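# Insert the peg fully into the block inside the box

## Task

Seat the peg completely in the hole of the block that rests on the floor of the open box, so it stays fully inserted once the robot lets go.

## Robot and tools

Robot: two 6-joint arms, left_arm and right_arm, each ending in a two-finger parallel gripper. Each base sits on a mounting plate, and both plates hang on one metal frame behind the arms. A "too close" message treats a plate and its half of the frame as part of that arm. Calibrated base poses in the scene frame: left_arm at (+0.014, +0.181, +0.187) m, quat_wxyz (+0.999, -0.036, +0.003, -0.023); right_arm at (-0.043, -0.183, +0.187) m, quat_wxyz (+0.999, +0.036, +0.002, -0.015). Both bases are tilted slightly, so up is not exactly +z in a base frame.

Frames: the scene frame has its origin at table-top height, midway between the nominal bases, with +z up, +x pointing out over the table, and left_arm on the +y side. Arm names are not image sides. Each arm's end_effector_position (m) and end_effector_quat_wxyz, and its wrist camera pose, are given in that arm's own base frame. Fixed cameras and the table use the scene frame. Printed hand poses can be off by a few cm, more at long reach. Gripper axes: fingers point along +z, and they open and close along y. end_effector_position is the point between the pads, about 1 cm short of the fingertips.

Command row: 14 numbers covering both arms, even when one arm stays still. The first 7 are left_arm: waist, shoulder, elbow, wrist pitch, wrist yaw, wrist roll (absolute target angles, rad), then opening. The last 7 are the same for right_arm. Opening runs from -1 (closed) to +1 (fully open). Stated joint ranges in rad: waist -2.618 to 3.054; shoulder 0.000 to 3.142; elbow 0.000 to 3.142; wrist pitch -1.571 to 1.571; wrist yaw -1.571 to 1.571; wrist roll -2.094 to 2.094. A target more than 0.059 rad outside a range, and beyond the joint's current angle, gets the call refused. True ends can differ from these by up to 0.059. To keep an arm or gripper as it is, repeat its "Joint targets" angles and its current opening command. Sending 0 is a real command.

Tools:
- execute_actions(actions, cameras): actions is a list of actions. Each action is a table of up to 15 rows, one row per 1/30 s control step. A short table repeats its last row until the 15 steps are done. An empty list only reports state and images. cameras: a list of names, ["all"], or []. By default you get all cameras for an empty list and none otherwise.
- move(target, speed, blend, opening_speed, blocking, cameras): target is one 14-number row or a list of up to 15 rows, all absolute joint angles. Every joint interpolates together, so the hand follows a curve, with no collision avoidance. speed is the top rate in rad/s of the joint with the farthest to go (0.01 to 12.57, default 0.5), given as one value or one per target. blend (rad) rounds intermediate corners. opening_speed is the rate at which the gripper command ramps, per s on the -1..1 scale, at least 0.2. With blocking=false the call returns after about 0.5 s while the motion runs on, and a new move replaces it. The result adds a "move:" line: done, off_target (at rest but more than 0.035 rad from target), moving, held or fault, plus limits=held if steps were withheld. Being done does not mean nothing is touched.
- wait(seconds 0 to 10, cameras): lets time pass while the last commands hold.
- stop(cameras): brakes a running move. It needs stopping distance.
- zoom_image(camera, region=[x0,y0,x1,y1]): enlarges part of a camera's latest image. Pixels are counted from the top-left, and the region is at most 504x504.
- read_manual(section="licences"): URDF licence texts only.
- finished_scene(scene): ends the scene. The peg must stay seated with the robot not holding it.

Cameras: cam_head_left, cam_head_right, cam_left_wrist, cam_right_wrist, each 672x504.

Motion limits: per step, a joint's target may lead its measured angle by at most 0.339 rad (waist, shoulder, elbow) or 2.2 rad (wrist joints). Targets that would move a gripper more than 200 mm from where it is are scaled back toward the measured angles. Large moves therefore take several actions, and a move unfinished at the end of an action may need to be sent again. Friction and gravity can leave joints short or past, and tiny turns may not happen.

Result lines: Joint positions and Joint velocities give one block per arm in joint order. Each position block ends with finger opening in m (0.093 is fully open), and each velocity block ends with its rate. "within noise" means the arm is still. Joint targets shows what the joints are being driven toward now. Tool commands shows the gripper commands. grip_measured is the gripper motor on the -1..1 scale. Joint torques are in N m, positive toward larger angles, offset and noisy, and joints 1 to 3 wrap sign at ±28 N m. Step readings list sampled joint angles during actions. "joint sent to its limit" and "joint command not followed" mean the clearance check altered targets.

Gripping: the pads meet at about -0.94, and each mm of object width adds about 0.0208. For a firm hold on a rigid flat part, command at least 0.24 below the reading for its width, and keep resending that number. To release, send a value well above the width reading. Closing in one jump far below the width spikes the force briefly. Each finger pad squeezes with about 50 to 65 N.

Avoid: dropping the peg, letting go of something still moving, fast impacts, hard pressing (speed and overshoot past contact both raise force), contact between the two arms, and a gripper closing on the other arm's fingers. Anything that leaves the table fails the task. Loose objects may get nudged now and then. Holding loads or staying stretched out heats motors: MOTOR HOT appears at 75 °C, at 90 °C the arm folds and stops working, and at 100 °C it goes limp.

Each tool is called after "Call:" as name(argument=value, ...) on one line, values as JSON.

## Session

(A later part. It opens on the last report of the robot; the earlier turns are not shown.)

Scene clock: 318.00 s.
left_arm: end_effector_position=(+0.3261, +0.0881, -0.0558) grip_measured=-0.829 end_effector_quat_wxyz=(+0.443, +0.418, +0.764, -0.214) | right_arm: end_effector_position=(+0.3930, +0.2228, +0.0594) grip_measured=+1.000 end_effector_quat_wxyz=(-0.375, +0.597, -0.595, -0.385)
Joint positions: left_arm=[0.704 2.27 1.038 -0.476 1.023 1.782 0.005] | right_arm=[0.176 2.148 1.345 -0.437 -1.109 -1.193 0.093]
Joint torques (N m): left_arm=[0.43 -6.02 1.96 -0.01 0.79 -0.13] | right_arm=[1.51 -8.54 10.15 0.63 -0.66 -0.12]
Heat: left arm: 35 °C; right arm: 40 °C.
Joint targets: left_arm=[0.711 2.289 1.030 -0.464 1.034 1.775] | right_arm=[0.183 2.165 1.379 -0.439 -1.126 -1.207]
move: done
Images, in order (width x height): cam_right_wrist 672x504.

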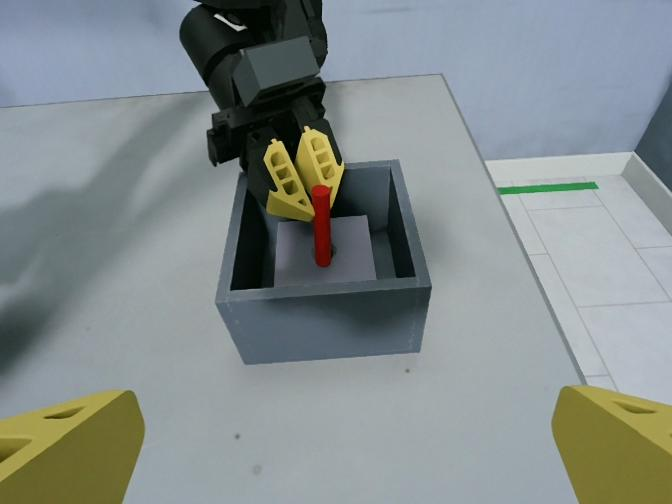

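Call:
wait(seconds=0.1, cameras=["cam_left_wrist","cam_head_left","cam_head_right"])

Call:
zoom_image(camera="cam_head_right", region=[180, 240, 300, 350])

Call:
zoom_image(camera="cam_head_left", region=[170, 240, 290, 350])

Scene clock: 324.00 s.
left_arm: end_effector_position=(+0.3262, +0.0882, -0.0558) grip_measured=-0.829 end_effector_quat_wxyz=(+0.443, +0.418, +0.764, -0.214) | right_arm: end_effector_position=(+0.3930, +0.2228, +0.0594) grip_measured=+1.000 end_effector_quat_wxyz=(-0.375, +0.597, -0.595, -0.385)
Joint positions: left_arm=[0.704 2.27 1.038 -0.475 1.023 1.782 0.005] | right_arm=[0.176 2.148 1.345 -0.437 -1.109 -1.193 0.093]
Joint torques (N m): left_arm=[0.46 -5.96 1.92 0 0.79 -0.12] | right_arm=[1.5 -8.65 10.21 0.64 -0.68 -0.13]
Heat: left arm: 34 °C; right arm: 40 °C.
Joint targets: left_arm=[0.711 2.289 1.030 -0.464 1.034 1.775] | right_arm=[0.183 2.165 1.379 -0.439 -1.126 -1.207]
Tool commands: left_gripper/opening=-0.95 right_gripper/opening=+1.0
wait: 0.10 s; at rest from the start
Images, in order (width x height): cam_head_left 672x504, cam_head_right 672x504, cam_left_wrist 672x504.

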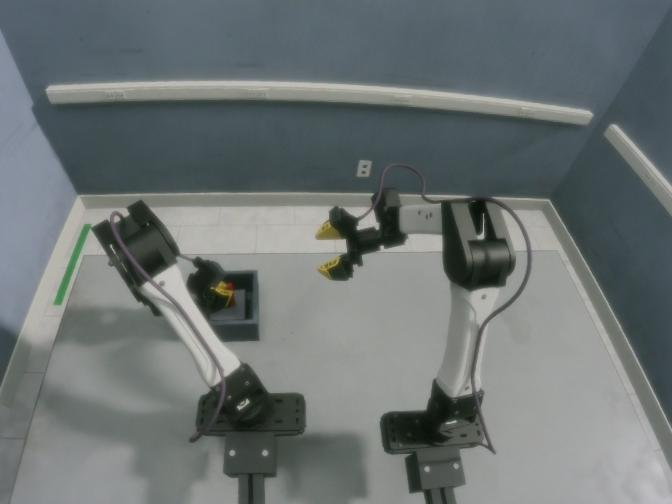

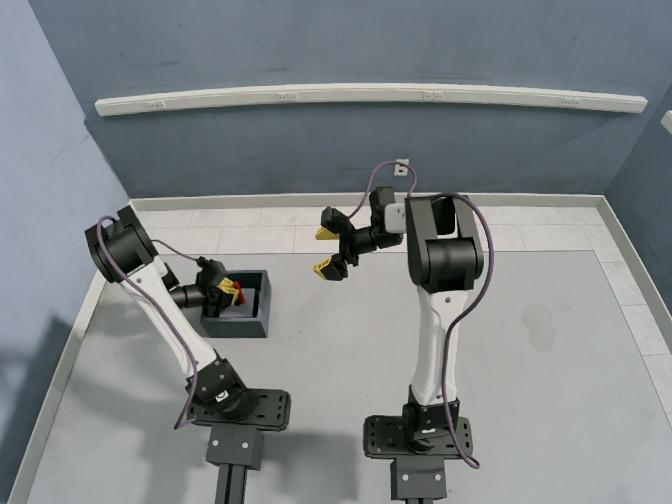

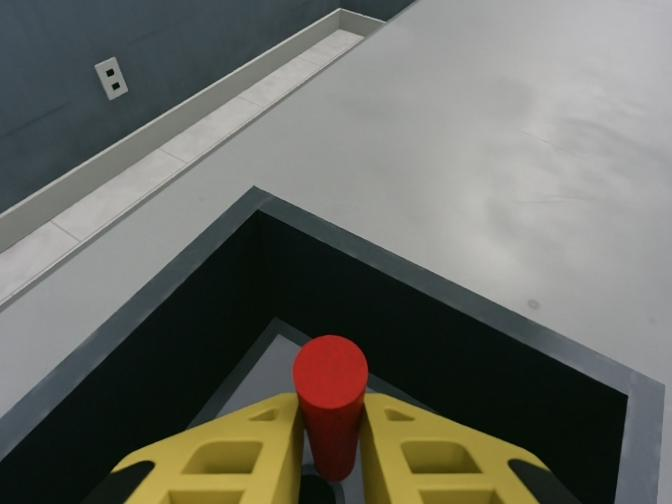

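Scaled by 4.200.

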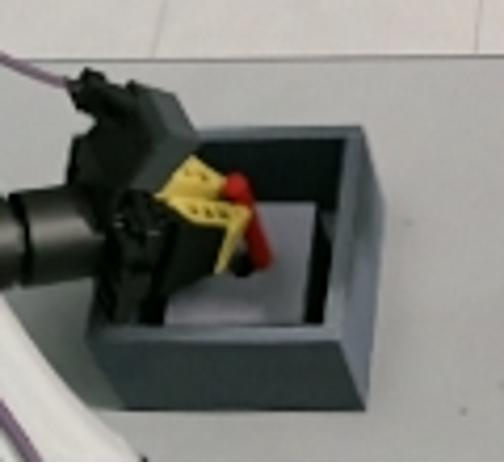

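Scaled by 4.200.

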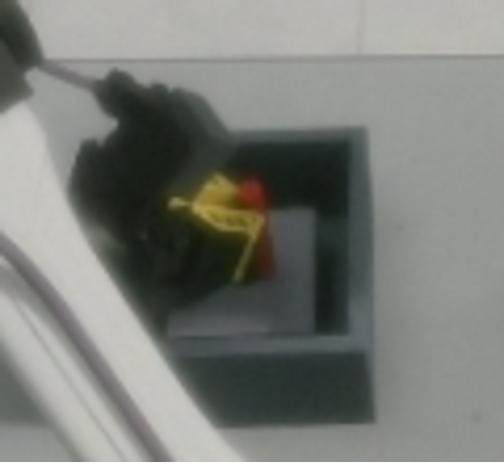

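Call:
move(target=[0.742,2.294,1.072,-0.496,1.034,1.775,-0.95,0.183,2.165,1.379,-0.439,-1.126,-1.207,1], speed=0.1, cameras=["cam_right_wrist","cam_left_wrist","cam_head_right"])

Call:
zoom_image(camera="cam_right_wrist", region=[260, 140, 400, 300])

Call:
zoom_image(camera="cam_head_right", region=[200, 260, 280, 330])

Scene clock: 340.73 s.
left_arm: end_effector_position=(+0.3258, +0.1009, -0.0549) grip_measured=-0.829 end_effector_quat_wxyz=(+0.447, +0.405, +0.770, -0.207) | right_arm: end_effector_position=(+0.3930, +0.2228, +0.0594) grip_measured=+1.000 end_effector_quat_wxyz=(-0.375, +0.597, -0.595, -0.385)
Joint positions: left_arm=[0.736 2.275 1.055 -0.488 1.023 1.782 0.005] | right_arm=[0.176 2.148 1.345 -0.437 -1.109 -1.193 0.093]
Joint torques (N m): left_arm=[0.38 -6.01 4.16 -0.21 0.8 -0.13] | right_arm=[1.46 -8.57 10.14 0.64 -0.66 -0.11]
Heat: left arm: 34 °C; right arm: 40 °C.
Joint targets: left_arm=[0.742 2.294 1.072 -0.496 1.034 1.775] | right_arm=[0.183 2.165 1.379 -0.439 -1.126 -1.207]
move: done
Images, in order (width x height): cam_head_right 672x504, cam_left_wrist 672x504, cam_right_wrist 672x504.

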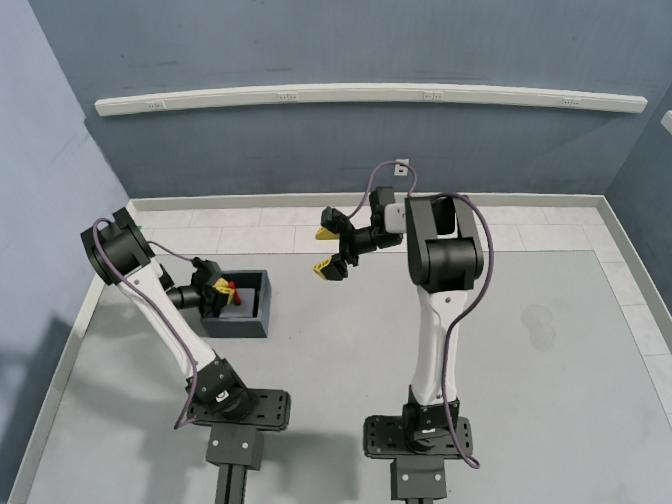

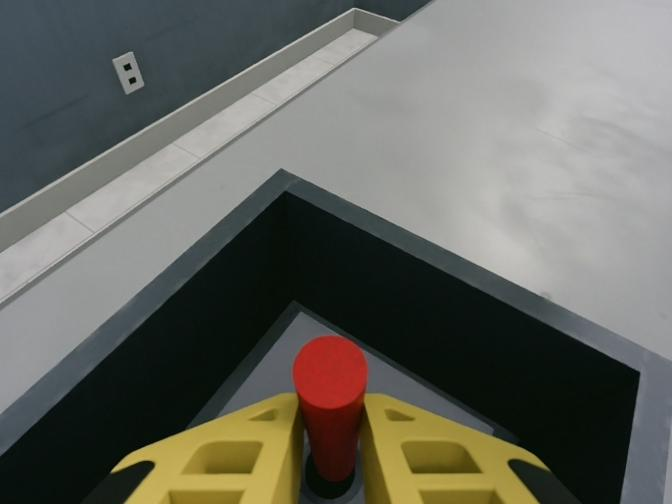

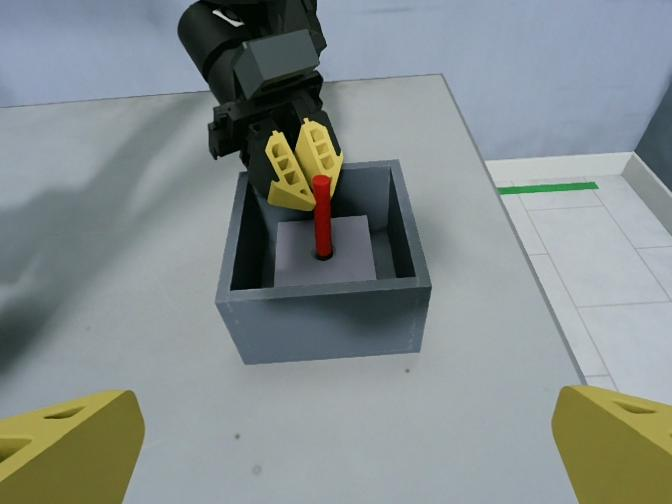

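Scaled by 3.150.

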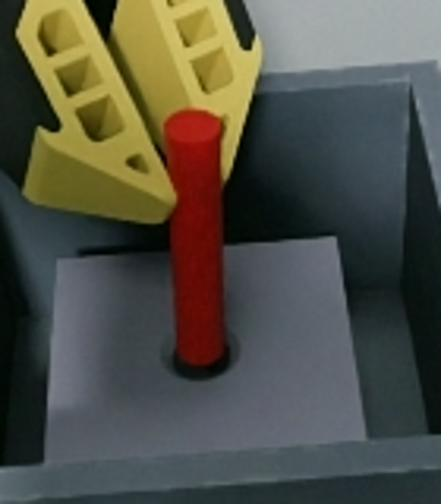

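Scaled by 6.300.

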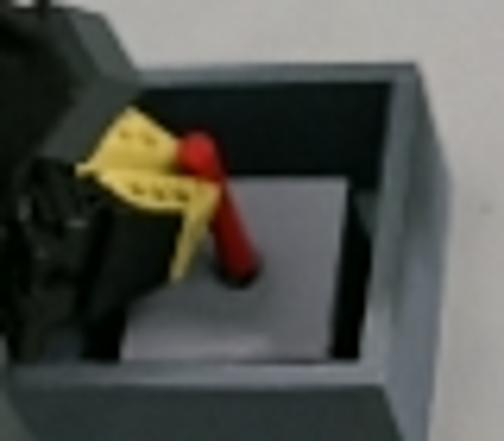

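Call:
move(target=[0.748,2.318,1.073,-0.457,1.034,1.775,-0.95,0.183,2.165,1.379,-0.439,-1.126,-1.207,1], speed=0.08, cameras=["cam_right_wrist","cam_left_wrist","cam_head_right"])

Call:
zoom_image(camera="cam_right_wrist", region=[260, 140, 400, 300])

Call:
zoom_image(camera="cam_head_right", region=[200, 260, 280, 330])

Scene clock: 349.17 s.
left_arm: end_effector_position=(+0.3246, +0.1020, -0.0618) grip_measured=-0.829 end_effector_quat_wxyz=(+0.447, +0.402, +0.772, -0.208) | right_arm: end_effector_position=(+0.3930, +0.2228, +0.0594) grip_measured=+1.000 end_effector_quat_wxyz=(-0.375, +0.597, -0.595, -0.385)
Joint positions: left_arm=[0.741 2.298 1.055 -0.469 1.025 1.782 0.005] | right_arm=[0.176 2.148 1.345 -0.437 -1.109 -1.193 0.093]
Joint torques (N m): left_arm=[0.43 -5.97 4.21 -0.03 0.78 -0.12] | right_arm=[1.54 -8.44 10.19 0.64 -0.66 -0.12]
Heat: left arm: 35 °C; right arm: 40 °C.
Joint targets: left_arm=[0.748 2.318 1.073 -0.457 1.034 1.775] | right_arm=[0.183 2.165 1.379 -0.439 -1.126 -1.207]
move: done
Images, in order (width x height): cam_head_right 672x504, cam_left_wrist 672x504, cam_right_wrist 672x504.

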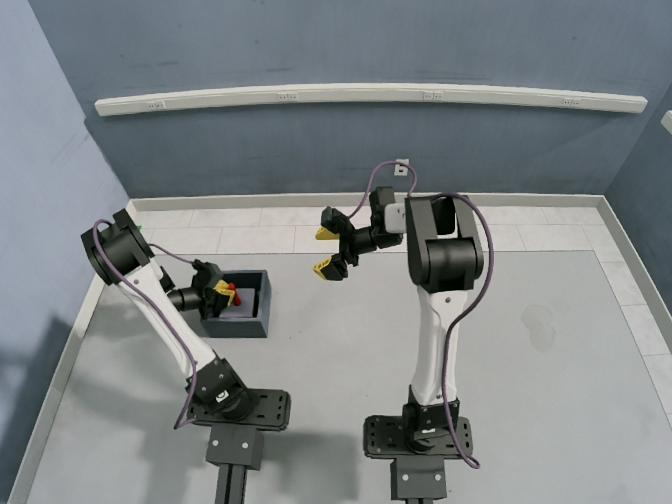

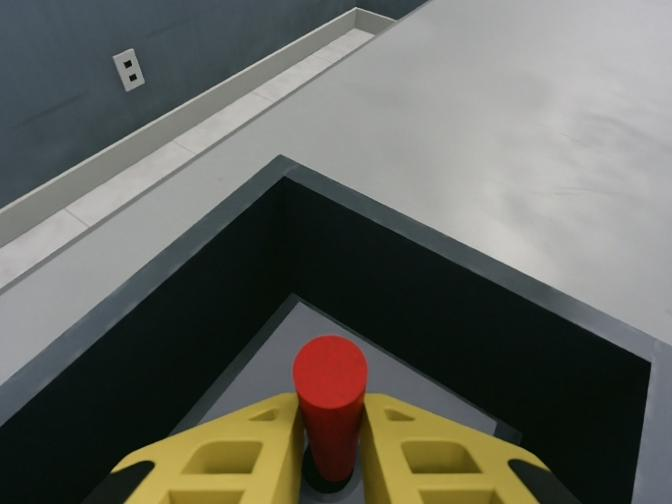

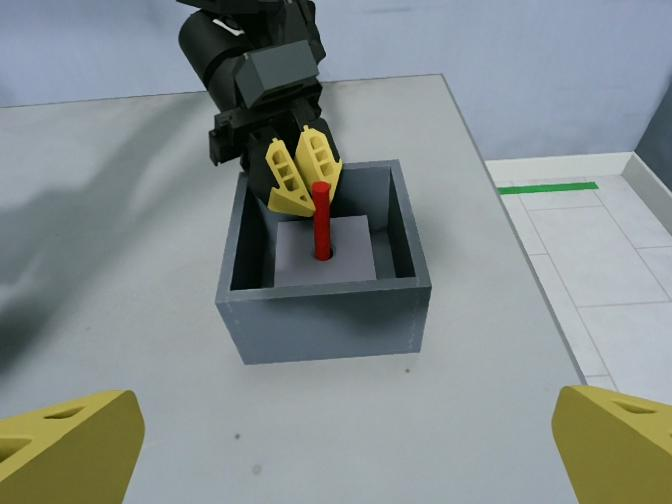

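Scaled by 3.150.

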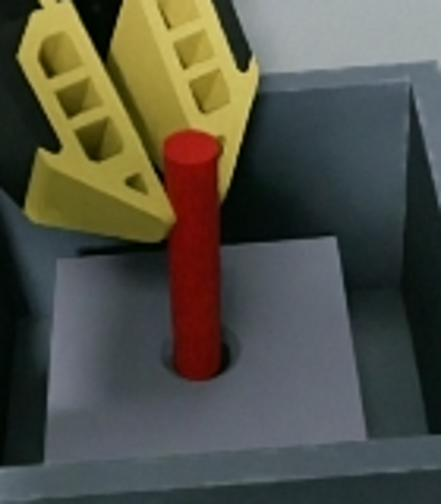

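Scaled by 6.300.

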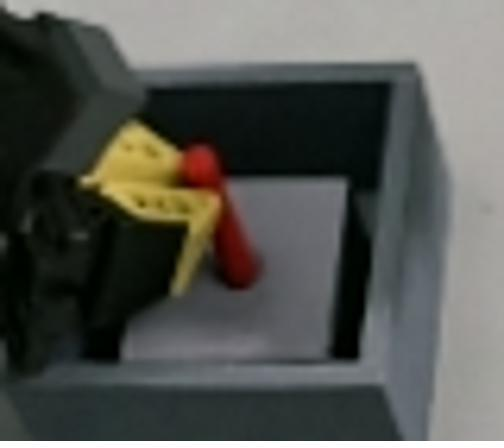

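Call:
move(target=[0.752,2.343,1.089,-0.446,1.034,1.775,-0.95,0.183,2.165,1.379,-0.439,-1.126,-1.207,1], speed=0.08, cameras=["cam_right_wrist","cam_left_wrist","cam_head_right"])

Call:
zoom_image(camera="cam_right_wrist", region=[260, 140, 400, 300])

Call:
zoom_image(camera="cam_left_wrist", region=[260, 380, 410, 504])

Scene clock: 357.10 s.
left_arm: end_effector_position=(+0.3265, +0.1052, -0.0677) grip_measured=-0.829 end_effector_quat_wxyz=(+0.448, +0.401, +0.772, -0.206) | right_arm: end_effector_position=(+0.3930, +0.2228, +0.0594) grip_measured=+1.000 end_effector_quat_wxyz=(-0.375, +0.597, -0.595, -0.385)
Joint positions: left_arm=[0.745 2.324 1.071 -0.458 1.025 1.782 0.005] | right_arm=[0.176 2.148 1.345 -0.437 -1.109 -1.193 0.093]
Joint torques (N m): left_arm=[0.44 -6.12 4.1 -0.02 0.76 -0.11] | right_arm=[1.54 -8.69 10.19 0.63 -0.69 -0.12]
Heat: left arm: 35 °C; right arm: 40 °C.
Joint targets: left_arm=[0.752 2.343 1.089 -0.446 1.034 1.775] | right_arm=[0.183 2.165 1.379 -0.439 -1.126 -1.207]
move: done
Images, in order (width x height): cam_head_right 672x504, cam_left_wrist 672x504, cam_right_wrist 672x504.

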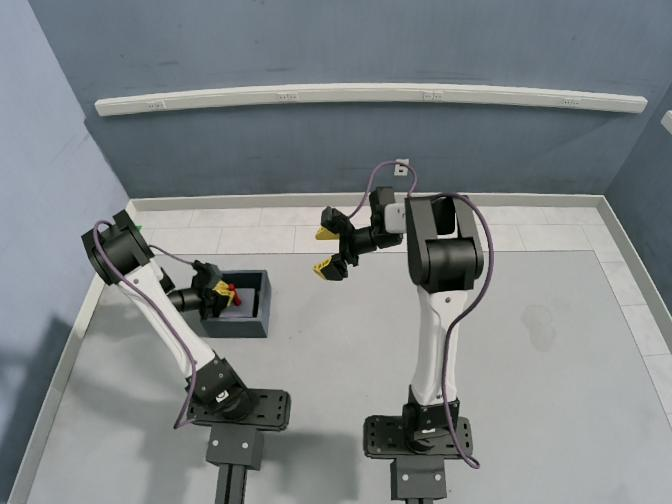

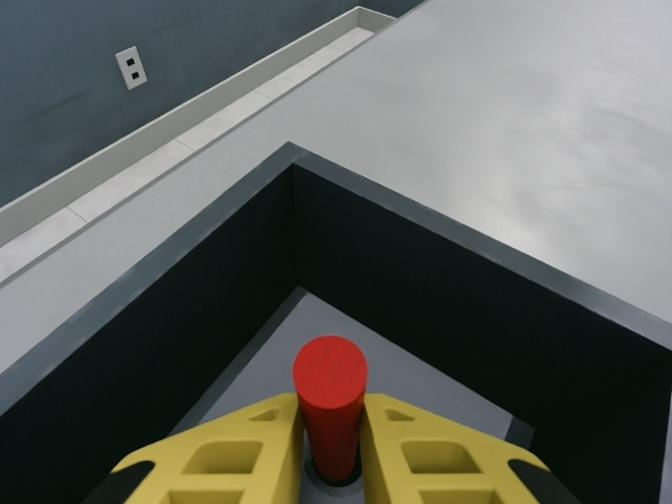

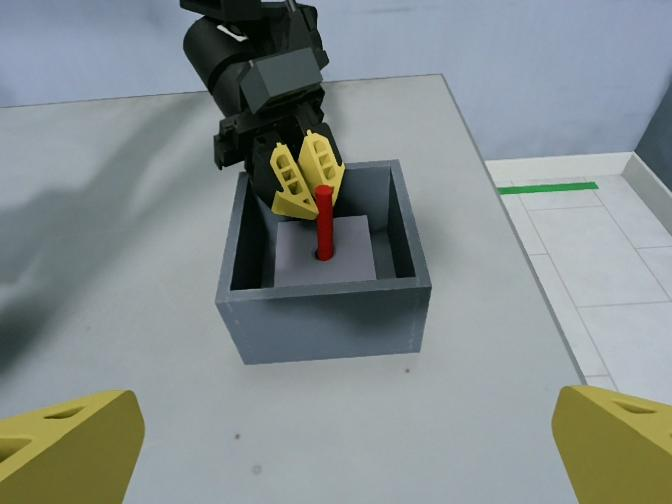

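Scaled by 3.150.

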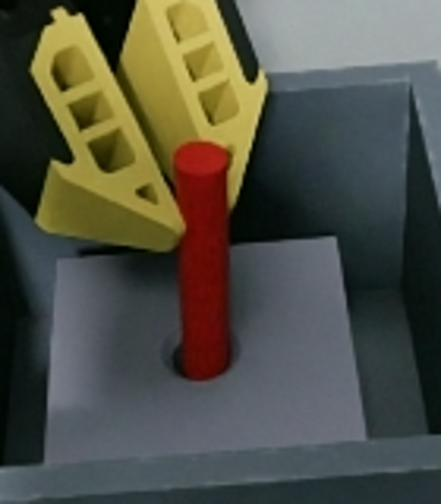

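Scaled by 3.360.

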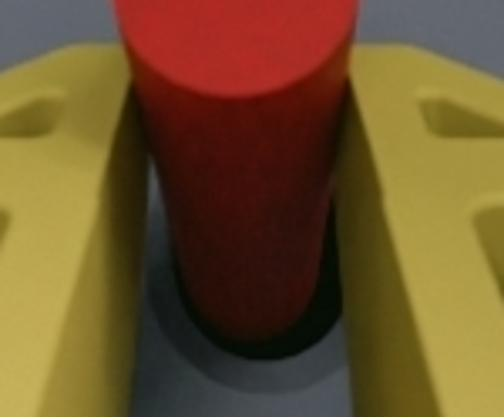

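Call:
move(target=[0.753,2.374,1.082,-0.413,1.034,1.775,-0.95,0.183,2.165,1.379,-0.439,-1.126,-1.207,1], speed=0.08, cameras=["cam_right_wrist","cam_left_wrist"])

Call:
zoom_image(camera="cam_right_wrist", region=[260, 140, 400, 300])

Call:
zoom_image(camera="cam_left_wrist", region=[260, 380, 410, 504])

Scene clock: 365.47 s.
left_arm: end_effector_position=(+0.3264, +0.1049, -0.0734) grip_measured=-0.829 end_effector_quat_wxyz=(+0.453, +0.397, +0.771, -0.208) | right_arm: end_effector_position=(+0.3930, +0.2228, +0.0594) grip_measured=+1.000 end_effector_quat_wxyz=(-0.375, +0.597, -0.595, -0.385)
Joint positions: left_arm=[0.748 2.348 1.071 -0.437 1.037 1.782 0.005] | right_arm=[0.176 2.148 1.345 -0.437 -1.109 -1.193 0.093]
Joint torques (N m): left_arm=[0.31 -5.64 3.37 0.12 0.62 -0.12] | right_arm=[1.46 -8.69 10.1 0.63 -0.69 -0.11]
Heat: left arm: 35 °C; right arm: 40 °C.
Joint targets: left_arm=[0.753 2.374 1.082 -0.413 1.034 1.775] | right_arm=[0.183 2.165 1.379 -0.439 -1.126 -1.207]
move: done
Images, in order (width x height): cam_left_wrist 672x504, cam_right_wrist 672x504.

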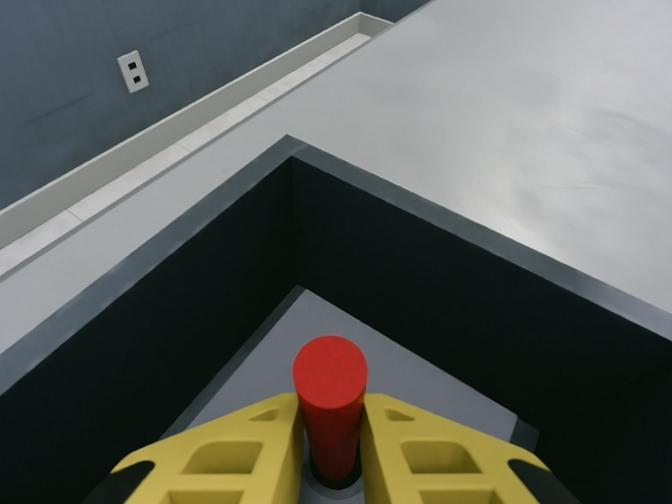

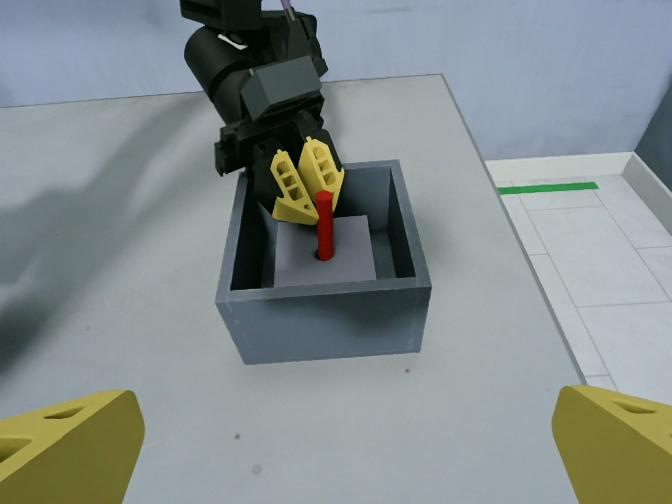

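Scaled by 3.150.

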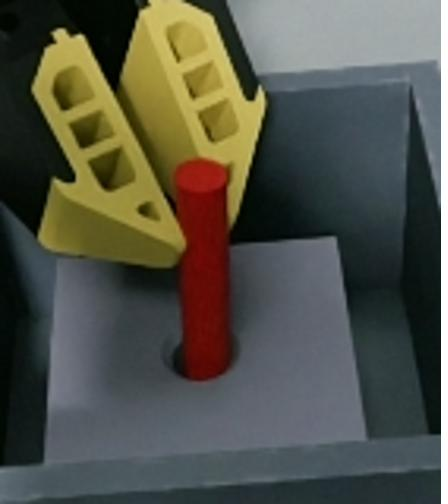

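Scaled by 3.360.

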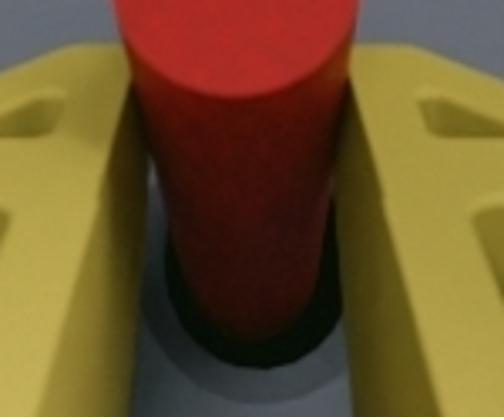

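Call:
move(target=[0.760,2.393,1.064,-0.390,1.030,1.775,-0.95,0.183,2.165,1.379,-0.439,-1.126,-1.207,1], speed=0.08, cameras=["cam_right_wrist","cam_left_wrist"])

Call:
zoom_image(camera="cam_right_wrist", region=[260, 140, 400, 300])

Call:
zoom_image(camera="cam_left_wrist", region=[260, 380, 410, 504])

Scene clock: 372.53 s.
left_arm: end_effector_position=(+0.3267, +0.1052, -0.0728) grip_measured=-0.830 end_effector_quat_wxyz=(+0.462, +0.391, +0.768, -0.211) | right_arm: end_effector_position=(+0.3930, +0.2228, +0.0594) grip_measured=+1.000 end_effector_quat_wxyz=(-0.375, +0.597, -0.595, -0.385)
Joint positions: left_arm=[0.754 2.357 1.071 -0.433 1.059 1.782 0.005] | right_arm=[0.176 2.148 1.345 -0.437 -1.109 -1.193 0.093]
Joint torques (N m): left_arm=[0.39 -4.79 1.78 0.34 0.32 -0.12] | right_arm=[1.57 -8.61 10.35 0.64 -0.64 -0.11]
Heat: left arm: 35 °C; right arm: 41 °C.
Joint targets: left_arm=[0.760 2.393 1.064 -0.390 1.030 1.775] | right_arm=[0.183 2.165 1.379 -0.439 -1.126 -1.207]
move: off_target (left_arm); left_arm: the wrist pitch is farthest, 0.043 rad from its target
Images, in order (width x height): cam_left_wrist 672x504, cam_right_wrist 672x504.

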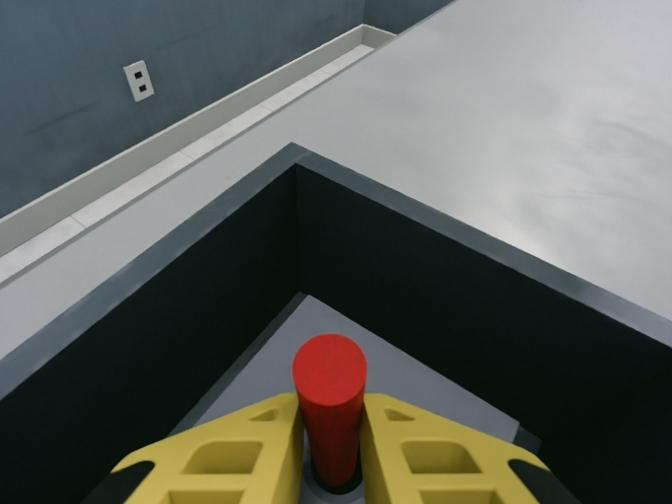

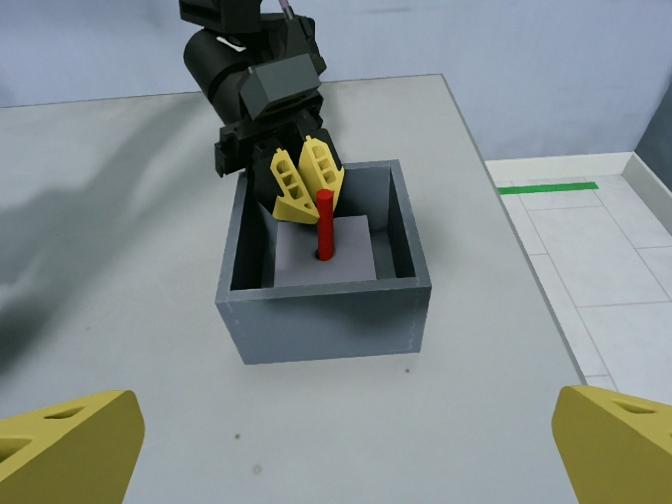

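Scaled by 3.150.

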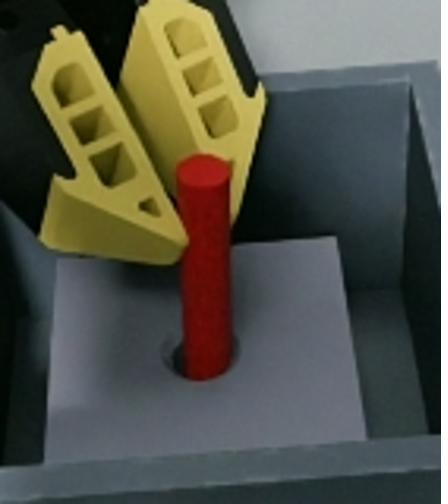

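Scaled by 3.360.

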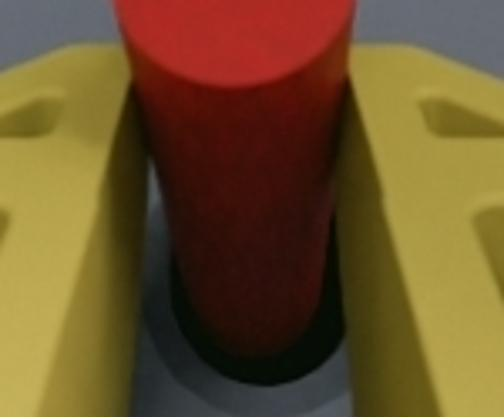

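Call:
move(target=[[0.745,2.25,1.045,-0.49,1.034,1.775,-0.95,0.183,2.165,1.379,-0.439,-1.126,-1.207,1],[0.759,2.347,1.081,-0.436,1.034,1.775,-0.95,0.183,2.165,1.379,-0.439,-1.126,-1.207,1]], speed=0.1, cameras=["cam_right_wrist","cam_left_wrist"])

Call:
zoom_image(camera="cam_right_wrist", region=[260, 140, 400, 300])

Call:
zoom_image(camera="cam_left_wrist", region=[260, 380, 410, 504])

Scene clock: 393.00 s.
left_arm: end_effector_position=(+0.3250, +0.1061, -0.0683) grip_measured=-0.830 end_effector_quat_wxyz=(+0.453, +0.395, +0.772, -0.207) | right_arm: end_effector_position=(+0.3930, +0.2228, +0.0594) grip_measured=+1.000 end_effector_quat_wxyz=(-0.375, +0.597, -0.595, -0.385)
Joint positions: left_arm=[0.754 2.328 1.063 -0.448 1.037 1.782 0.005] | right_arm=[0.176 2.148 1.345 -0.437 -1.109 -1.193 0.093]
Joint torques (N m): left_arm=[0.32 -6.15 3.99 -0.02 0.63 -0.13] | right_arm=[1.55 -8.64 10.19 0.63 -0.64 -0.13]
Heat: left arm: 35 °C; right arm: 41 °C.
Joint targets: left_arm=[0.759 2.347 1.081 -0.436 1.034 1.775] | right_arm=[0.183 2.165 1.379 -0.439 -1.126 -1.207]
move: done
Images, in order (width x height): cam_left_wrist 672x504, cam_right_wrist 672x504.

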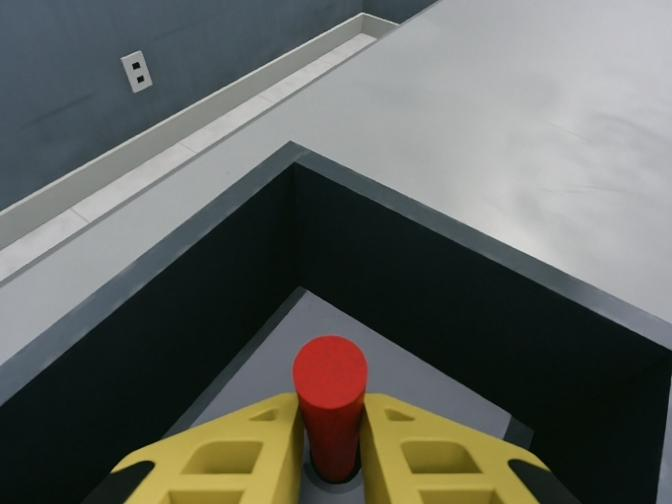

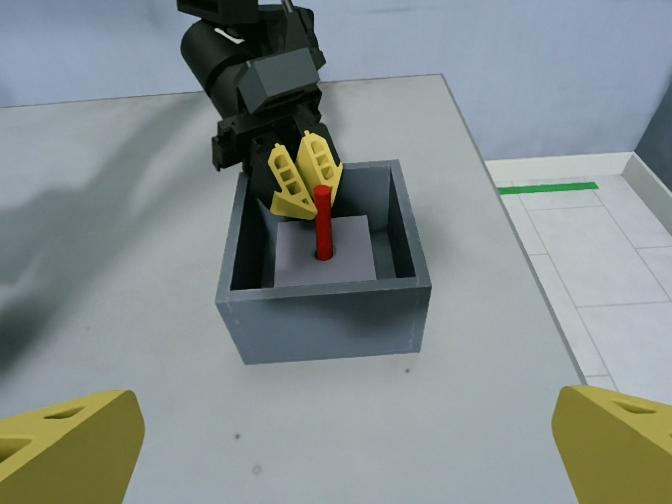

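Scaled by 3.150.

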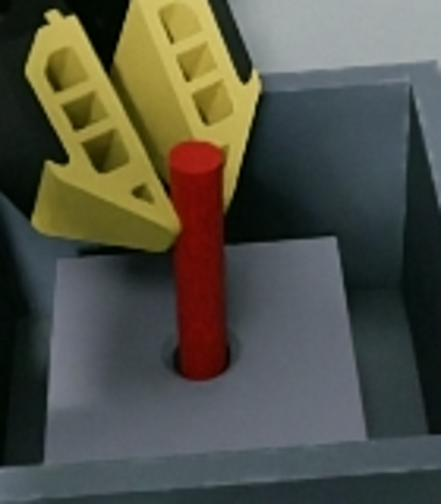

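Scaled by 3.360.

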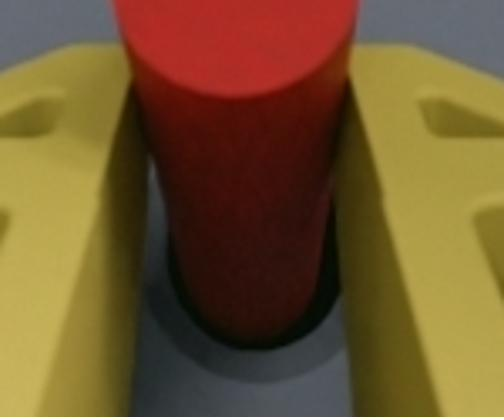

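Call:
move(target=[0.758,2.380,1.083,-0.405,1.032,1.775,-0.95,0.183,2.165,1.379,-0.439,-1.126,-1.207,1], speed=0.06, cameras=["cam_right_wrist","cam_left_wrist"])

Call:
zoom_image(camera="cam_right_wrist", region=[260, 140, 400, 300])

Call:
zoom_image(camera="cam_left_wrist", region=[260, 380, 410, 504])

Scene clock: 401.90 s.
left_arm: end_effector_position=(+0.3247, +0.1056, -0.0729) grip_measured=-0.830 end_effector_quat_wxyz=(+0.458, +0.392, +0.770, -0.209) | right_arm: end_effector_position=(+0.3930, +0.2228, +0.0594) grip_measured=+1.000 end_effector_quat_wxyz=(-0.375, +0.597, -0.595, -0.385)
Joint positions: left_arm=[0.756 2.349 1.063 -0.432 1.049 1.782 0.005] | right_arm=[0.176 2.148 1.345 -0.437 -1.109 -1.193 0.093]
Joint torques (N m): left_arm=[0.02 -5.14 4.05 0.16 0.46 -0.12] | right_arm=[1.51 -8.59 10.26 0.63 -0.68 -0.12]
Heat: left arm: 35 °C; right arm: 41 °C.
Joint targets: left_arm=[0.758 2.380 1.083 -0.405 1.032 1.775] | right_arm=[0.183 2.165 1.379 -0.439 -1.126 -1.207]
move: done
Images, in order (width x height): cam_left_wrist 672x504, cam_right_wrist 672x504.

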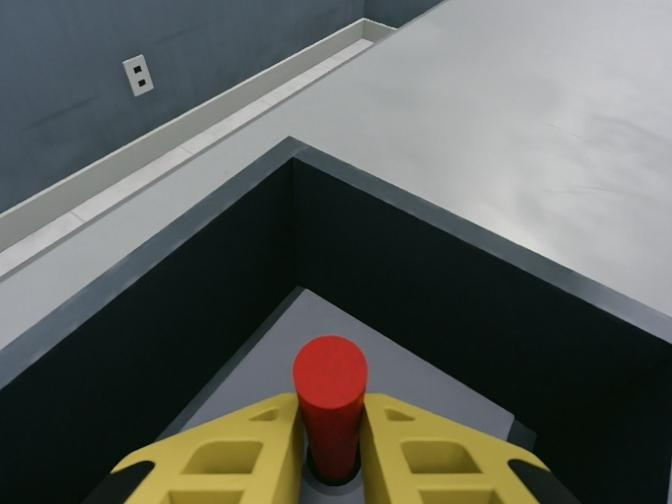

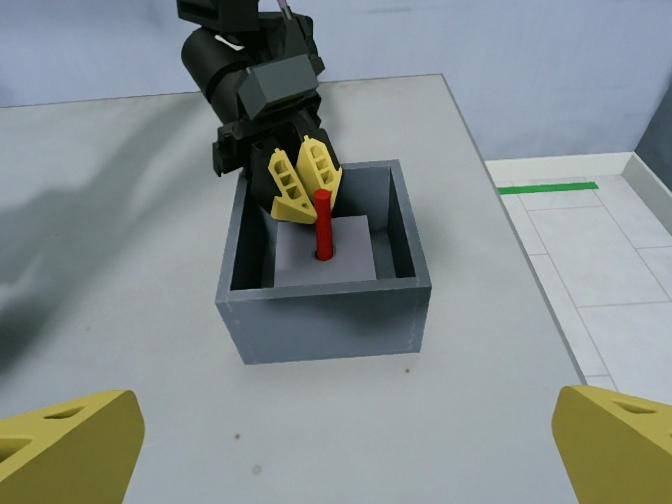

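Scaled by 3.150.

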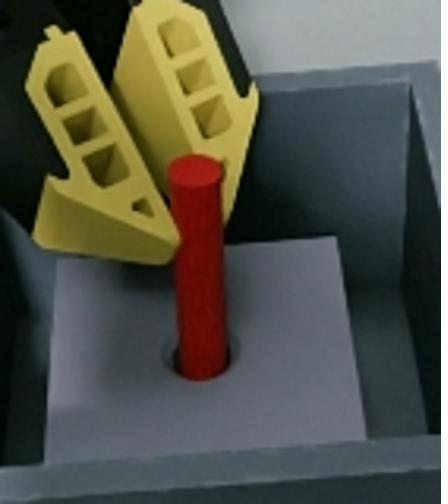

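Scaled by 3.360.

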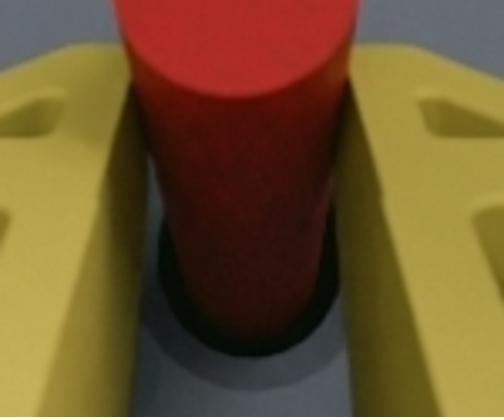

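Call:
move(target=[[0.757,2.362,1.083,-0.420,1.045,1.775,-0.95,0.183,2.165,1.379,-0.439,-1.126,-1.207,1],[0.757,2.362,1.083,-0.420,1.045,1.775,-0.45,0.183,2.165,1.379,-0.439,-1.126,-1.207,1]], speed=0.1, opening_speed=0.2, cameras=["cam_right_wrist","cam_left_wrist","cam_head_right"])

Call:
zoom_image(camera="cam_right_wrist", region=[260, 140, 400, 300])

Scene clock: 419.77 s.
left_arm: end_effector_position=(+0.3228, +0.1031, -0.0712) grip_measured=-0.452 end_effector_quat_wxyz=(+0.458, +0.385, +0.771, -0.219) | right_arm: end_effector_position=(+0.3930, +0.2228, +0.0594) grip_measured=+1.000 end_effector_quat_wxyz=(-0.375, +0.597, -0.595, -0.385)
Joint positions: left_arm=[0.757 2.349 1.063 -0.453 1.058 1.782 0.023] | right_arm=[0.176 2.148 1.345 -0.437 -1.109 -1.193 0.093]
Joint torques (N m): left_arm=[-0.09 -6.6 4 0.19 0.51 -0.11] | right_arm=[1.55 -8.66 10.06 0.6 -0.67 -0.12]
Heat: left arm: 35 °C; right arm: 41 °C.
Joint targets: left_arm=[0.757 2.362 1.083 -0.420 1.045 1.775] | right_arm=[0.183 2.165 1.379 -0.439 -1.126 -1.207]
move: done
Images, in order (width x height): cam_head_right 672x504, cam_left_wrist 672x504, cam_right_wrist 672x504.

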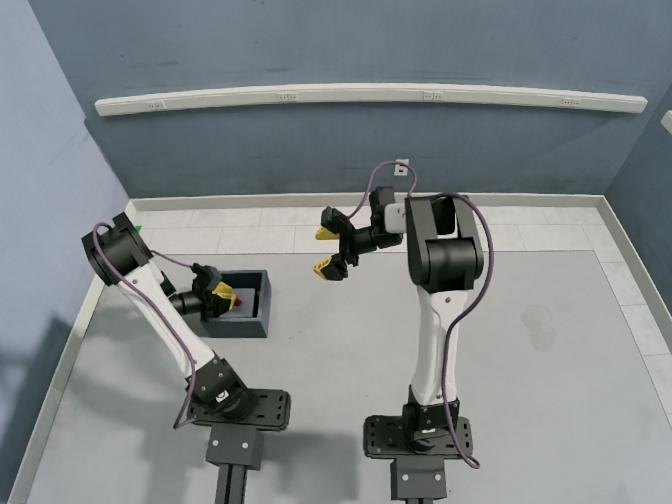

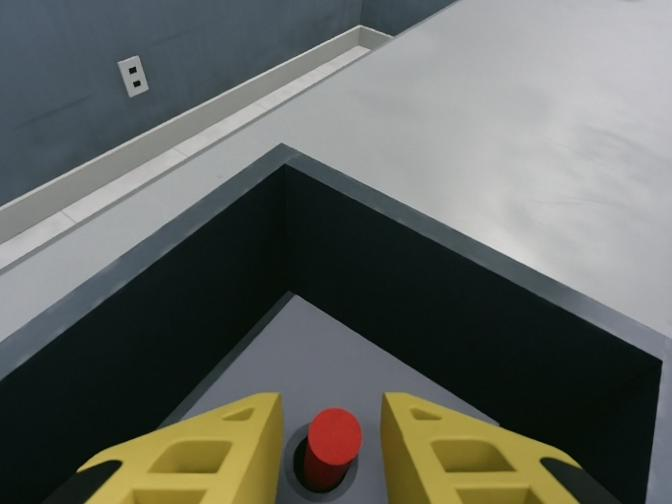

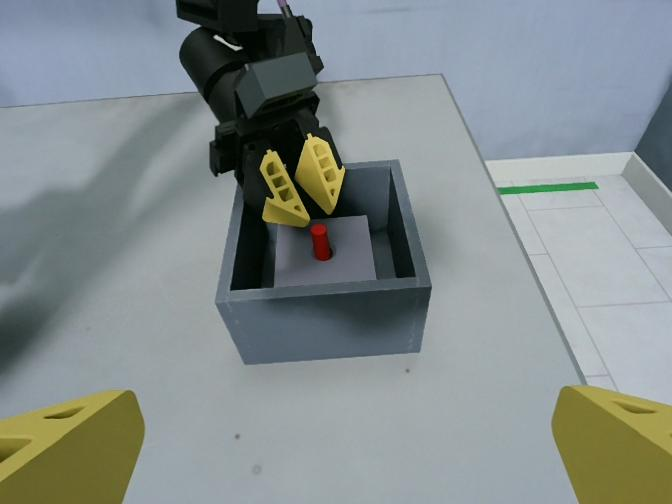

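Scaled by 3.150.

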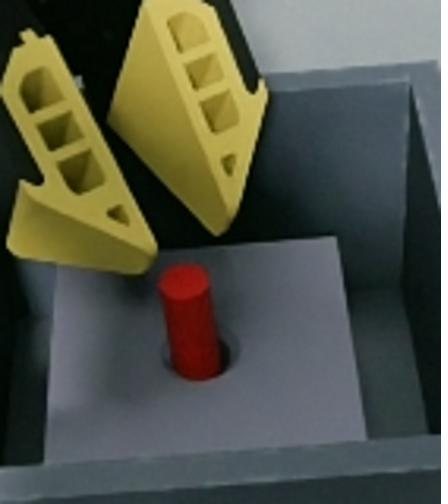

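Call:
move(target=[[0.757,2.10,1.15,-0.75,1.045,1.775,-0.45,0.183,2.165,1.379,-0.439,-1.126,-1.207,1],[0.257,2.01,1.13,-0.665,-0.069,0,-0.95,0.183,2.165,1.379,-0.439,-1.126,-1.207,1]], speed=[0.5,1.0], blend=0.05, cameras=["cam_right_wrist","cam_left_wrist"])

Call:
zoom_image(camera="cam_right_wrist", region=[200, 60, 460, 320])

Scene clock: 439.00 s.
left_arm: end_effector_position=(+0.3176, +0.0953, -0.0533) grip_measured=-0.947 end_effector_quat_wxyz=(-0.018, -0.125, +0.992, +0.027) | right_arm: end_effector_position=(+0.3930, +0.2228, +0.0594) grip_measured=+1.000 end_effector_quat_wxyz=(-0.375, +0.597, -0.595, -0.385)
Joint positions: left_arm=[0.261 2.052 1.131 -0.678 -0.059 0.01 0] | right_arm=[0.176 2.148 1.345 -0.437 -1.109 -1.193 0.093]
Joint torques (N m): left_arm=[-0.64 -10.81 4.27 0.31 -0.13 -0.15] | right_arm=[1.43 -8.58 10.15 0.61 -0.68 -0.11]
Heat: left arm: 36 °C; right arm: 42 °C.
Joint targets: left_arm=[0.257 2.010 1.130 -0.665 -0.069 0.000] | right_arm=[0.183 2.165 1.379 -0.439 -1.126 -1.207]
move: off_target (left_arm); target 2's new numbers were sent with left_arm's shoulder 0.042 rad from that target; left_arm: the shoulder is farthest, 0.042 rad from its target
Images, in order (width x height): cam_left_wrist 672x504, cam_right_wrist 672x504.

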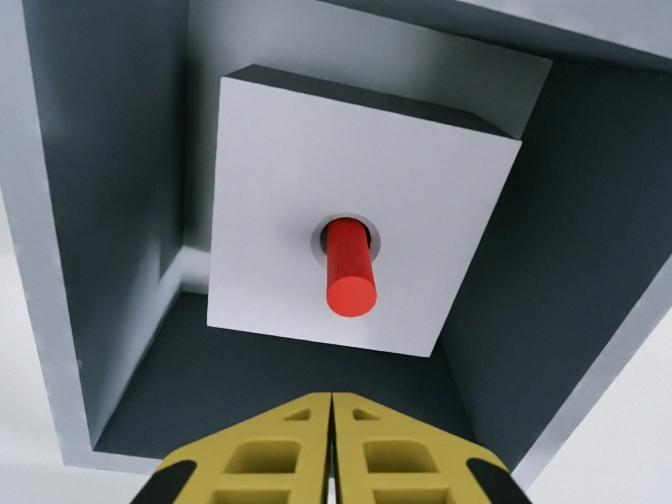

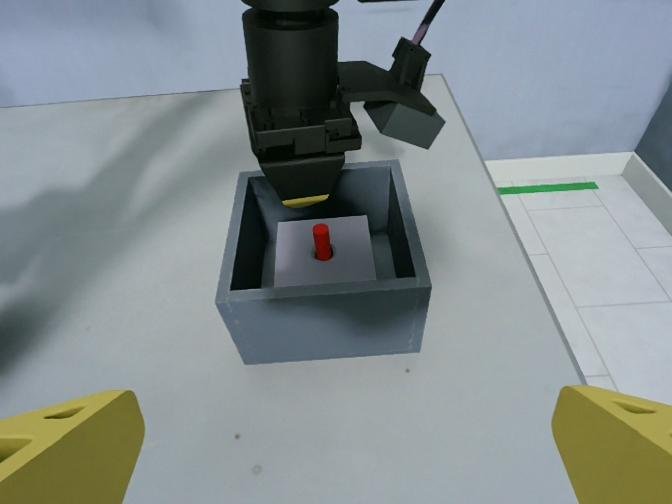

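Scaled by 1.938.

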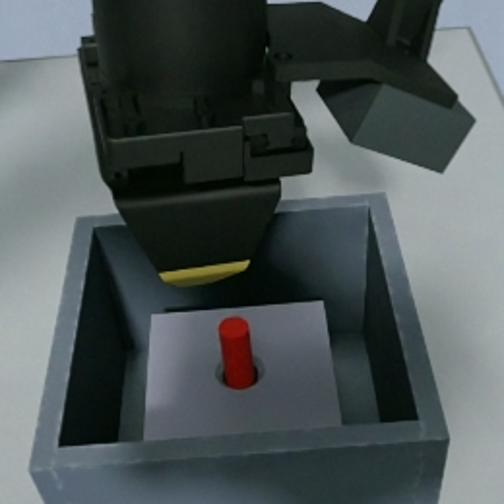

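Call:
move(target=[[0.243,2.112,1.138,-0.575,-0.078,0,-0.95,0.183,2.165,1.379,-0.439,-1.126,-1.207,1],[0.243,2.152,1.126,-0.523,-0.078,0,-0.95,0.183,2.165,1.379,-0.439,-1.126,-1.207,1]], speed=[0.3,0.06], cameras=["cam_right_wrist","cam_left_wrist"])

Call:
zoom_image(camera="cam_right_wrist", region=[260, 140, 400, 300])

Scene clock: 449.83 s.
left_arm: end_effector_position=(+0.3372, +0.0980, -0.0790) grip_measured=-0.947 end_effector_quat_wxyz=(+0.012, -0.120, +0.992, +0.036) | right_arm: end_effector_position=(+0.3930, +0.2228, +0.0594) grip_measured=+1.000 end_effector_quat_wxyz=(-0.375, +0.597, -0.595, -0.385)
Joint positions: left_arm=[0.25 2.133 1.131 -0.537 -0.068 0.01 0] | right_arm=[0.176 2.148 1.345 -0.437 -1.109 -1.193 0.093]
Joint torques (N m): left_arm=[-0.83 -6.12 3.79 0.49 -0.13 -0.15] | right_arm=[1.5 -8.72 10.19 0.64 -0.66 -0.11]
Heat: left arm: 37 °C; right arm: 42 °C.
Joint targets: left_arm=[0.243 2.152 1.126 -0.523 -0.078 0.000] | right_arm=[0.183 2.165 1.379 -0.439 -1.126 -1.207]
move: done
Images, in order (width x height): cam_left_wrist 672x504, cam_right_wrist 672x504.

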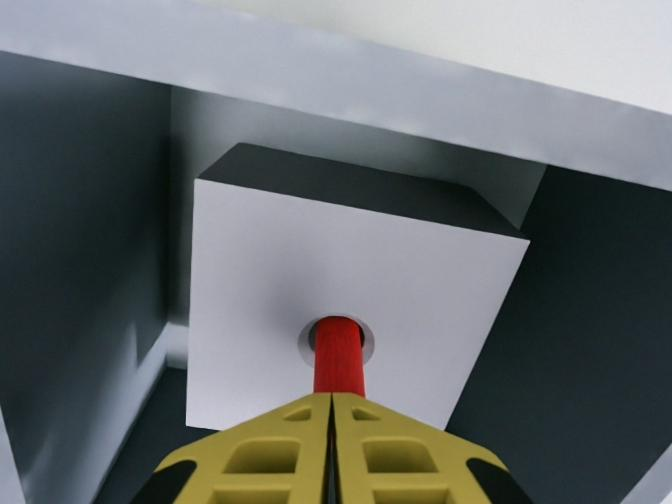

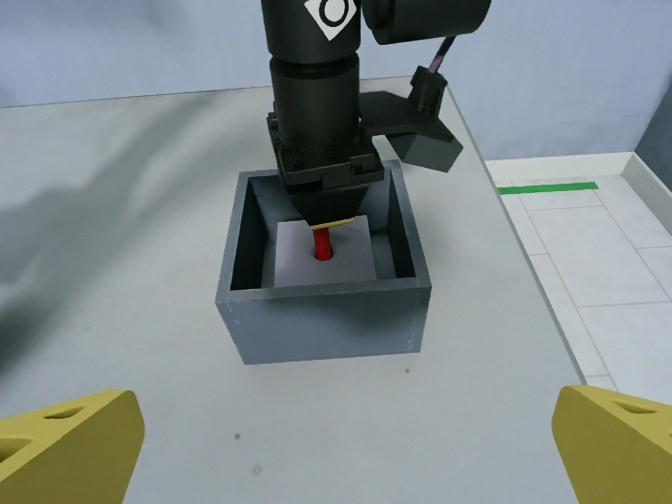

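Scaled by 3.150.

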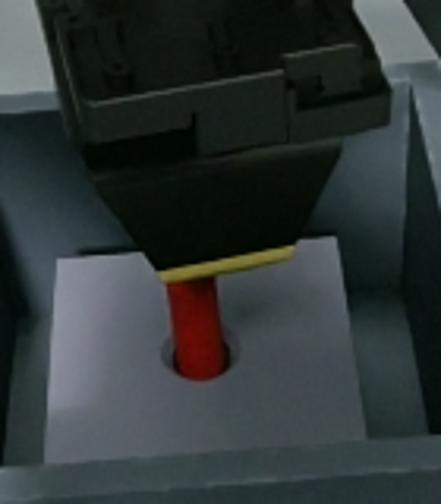

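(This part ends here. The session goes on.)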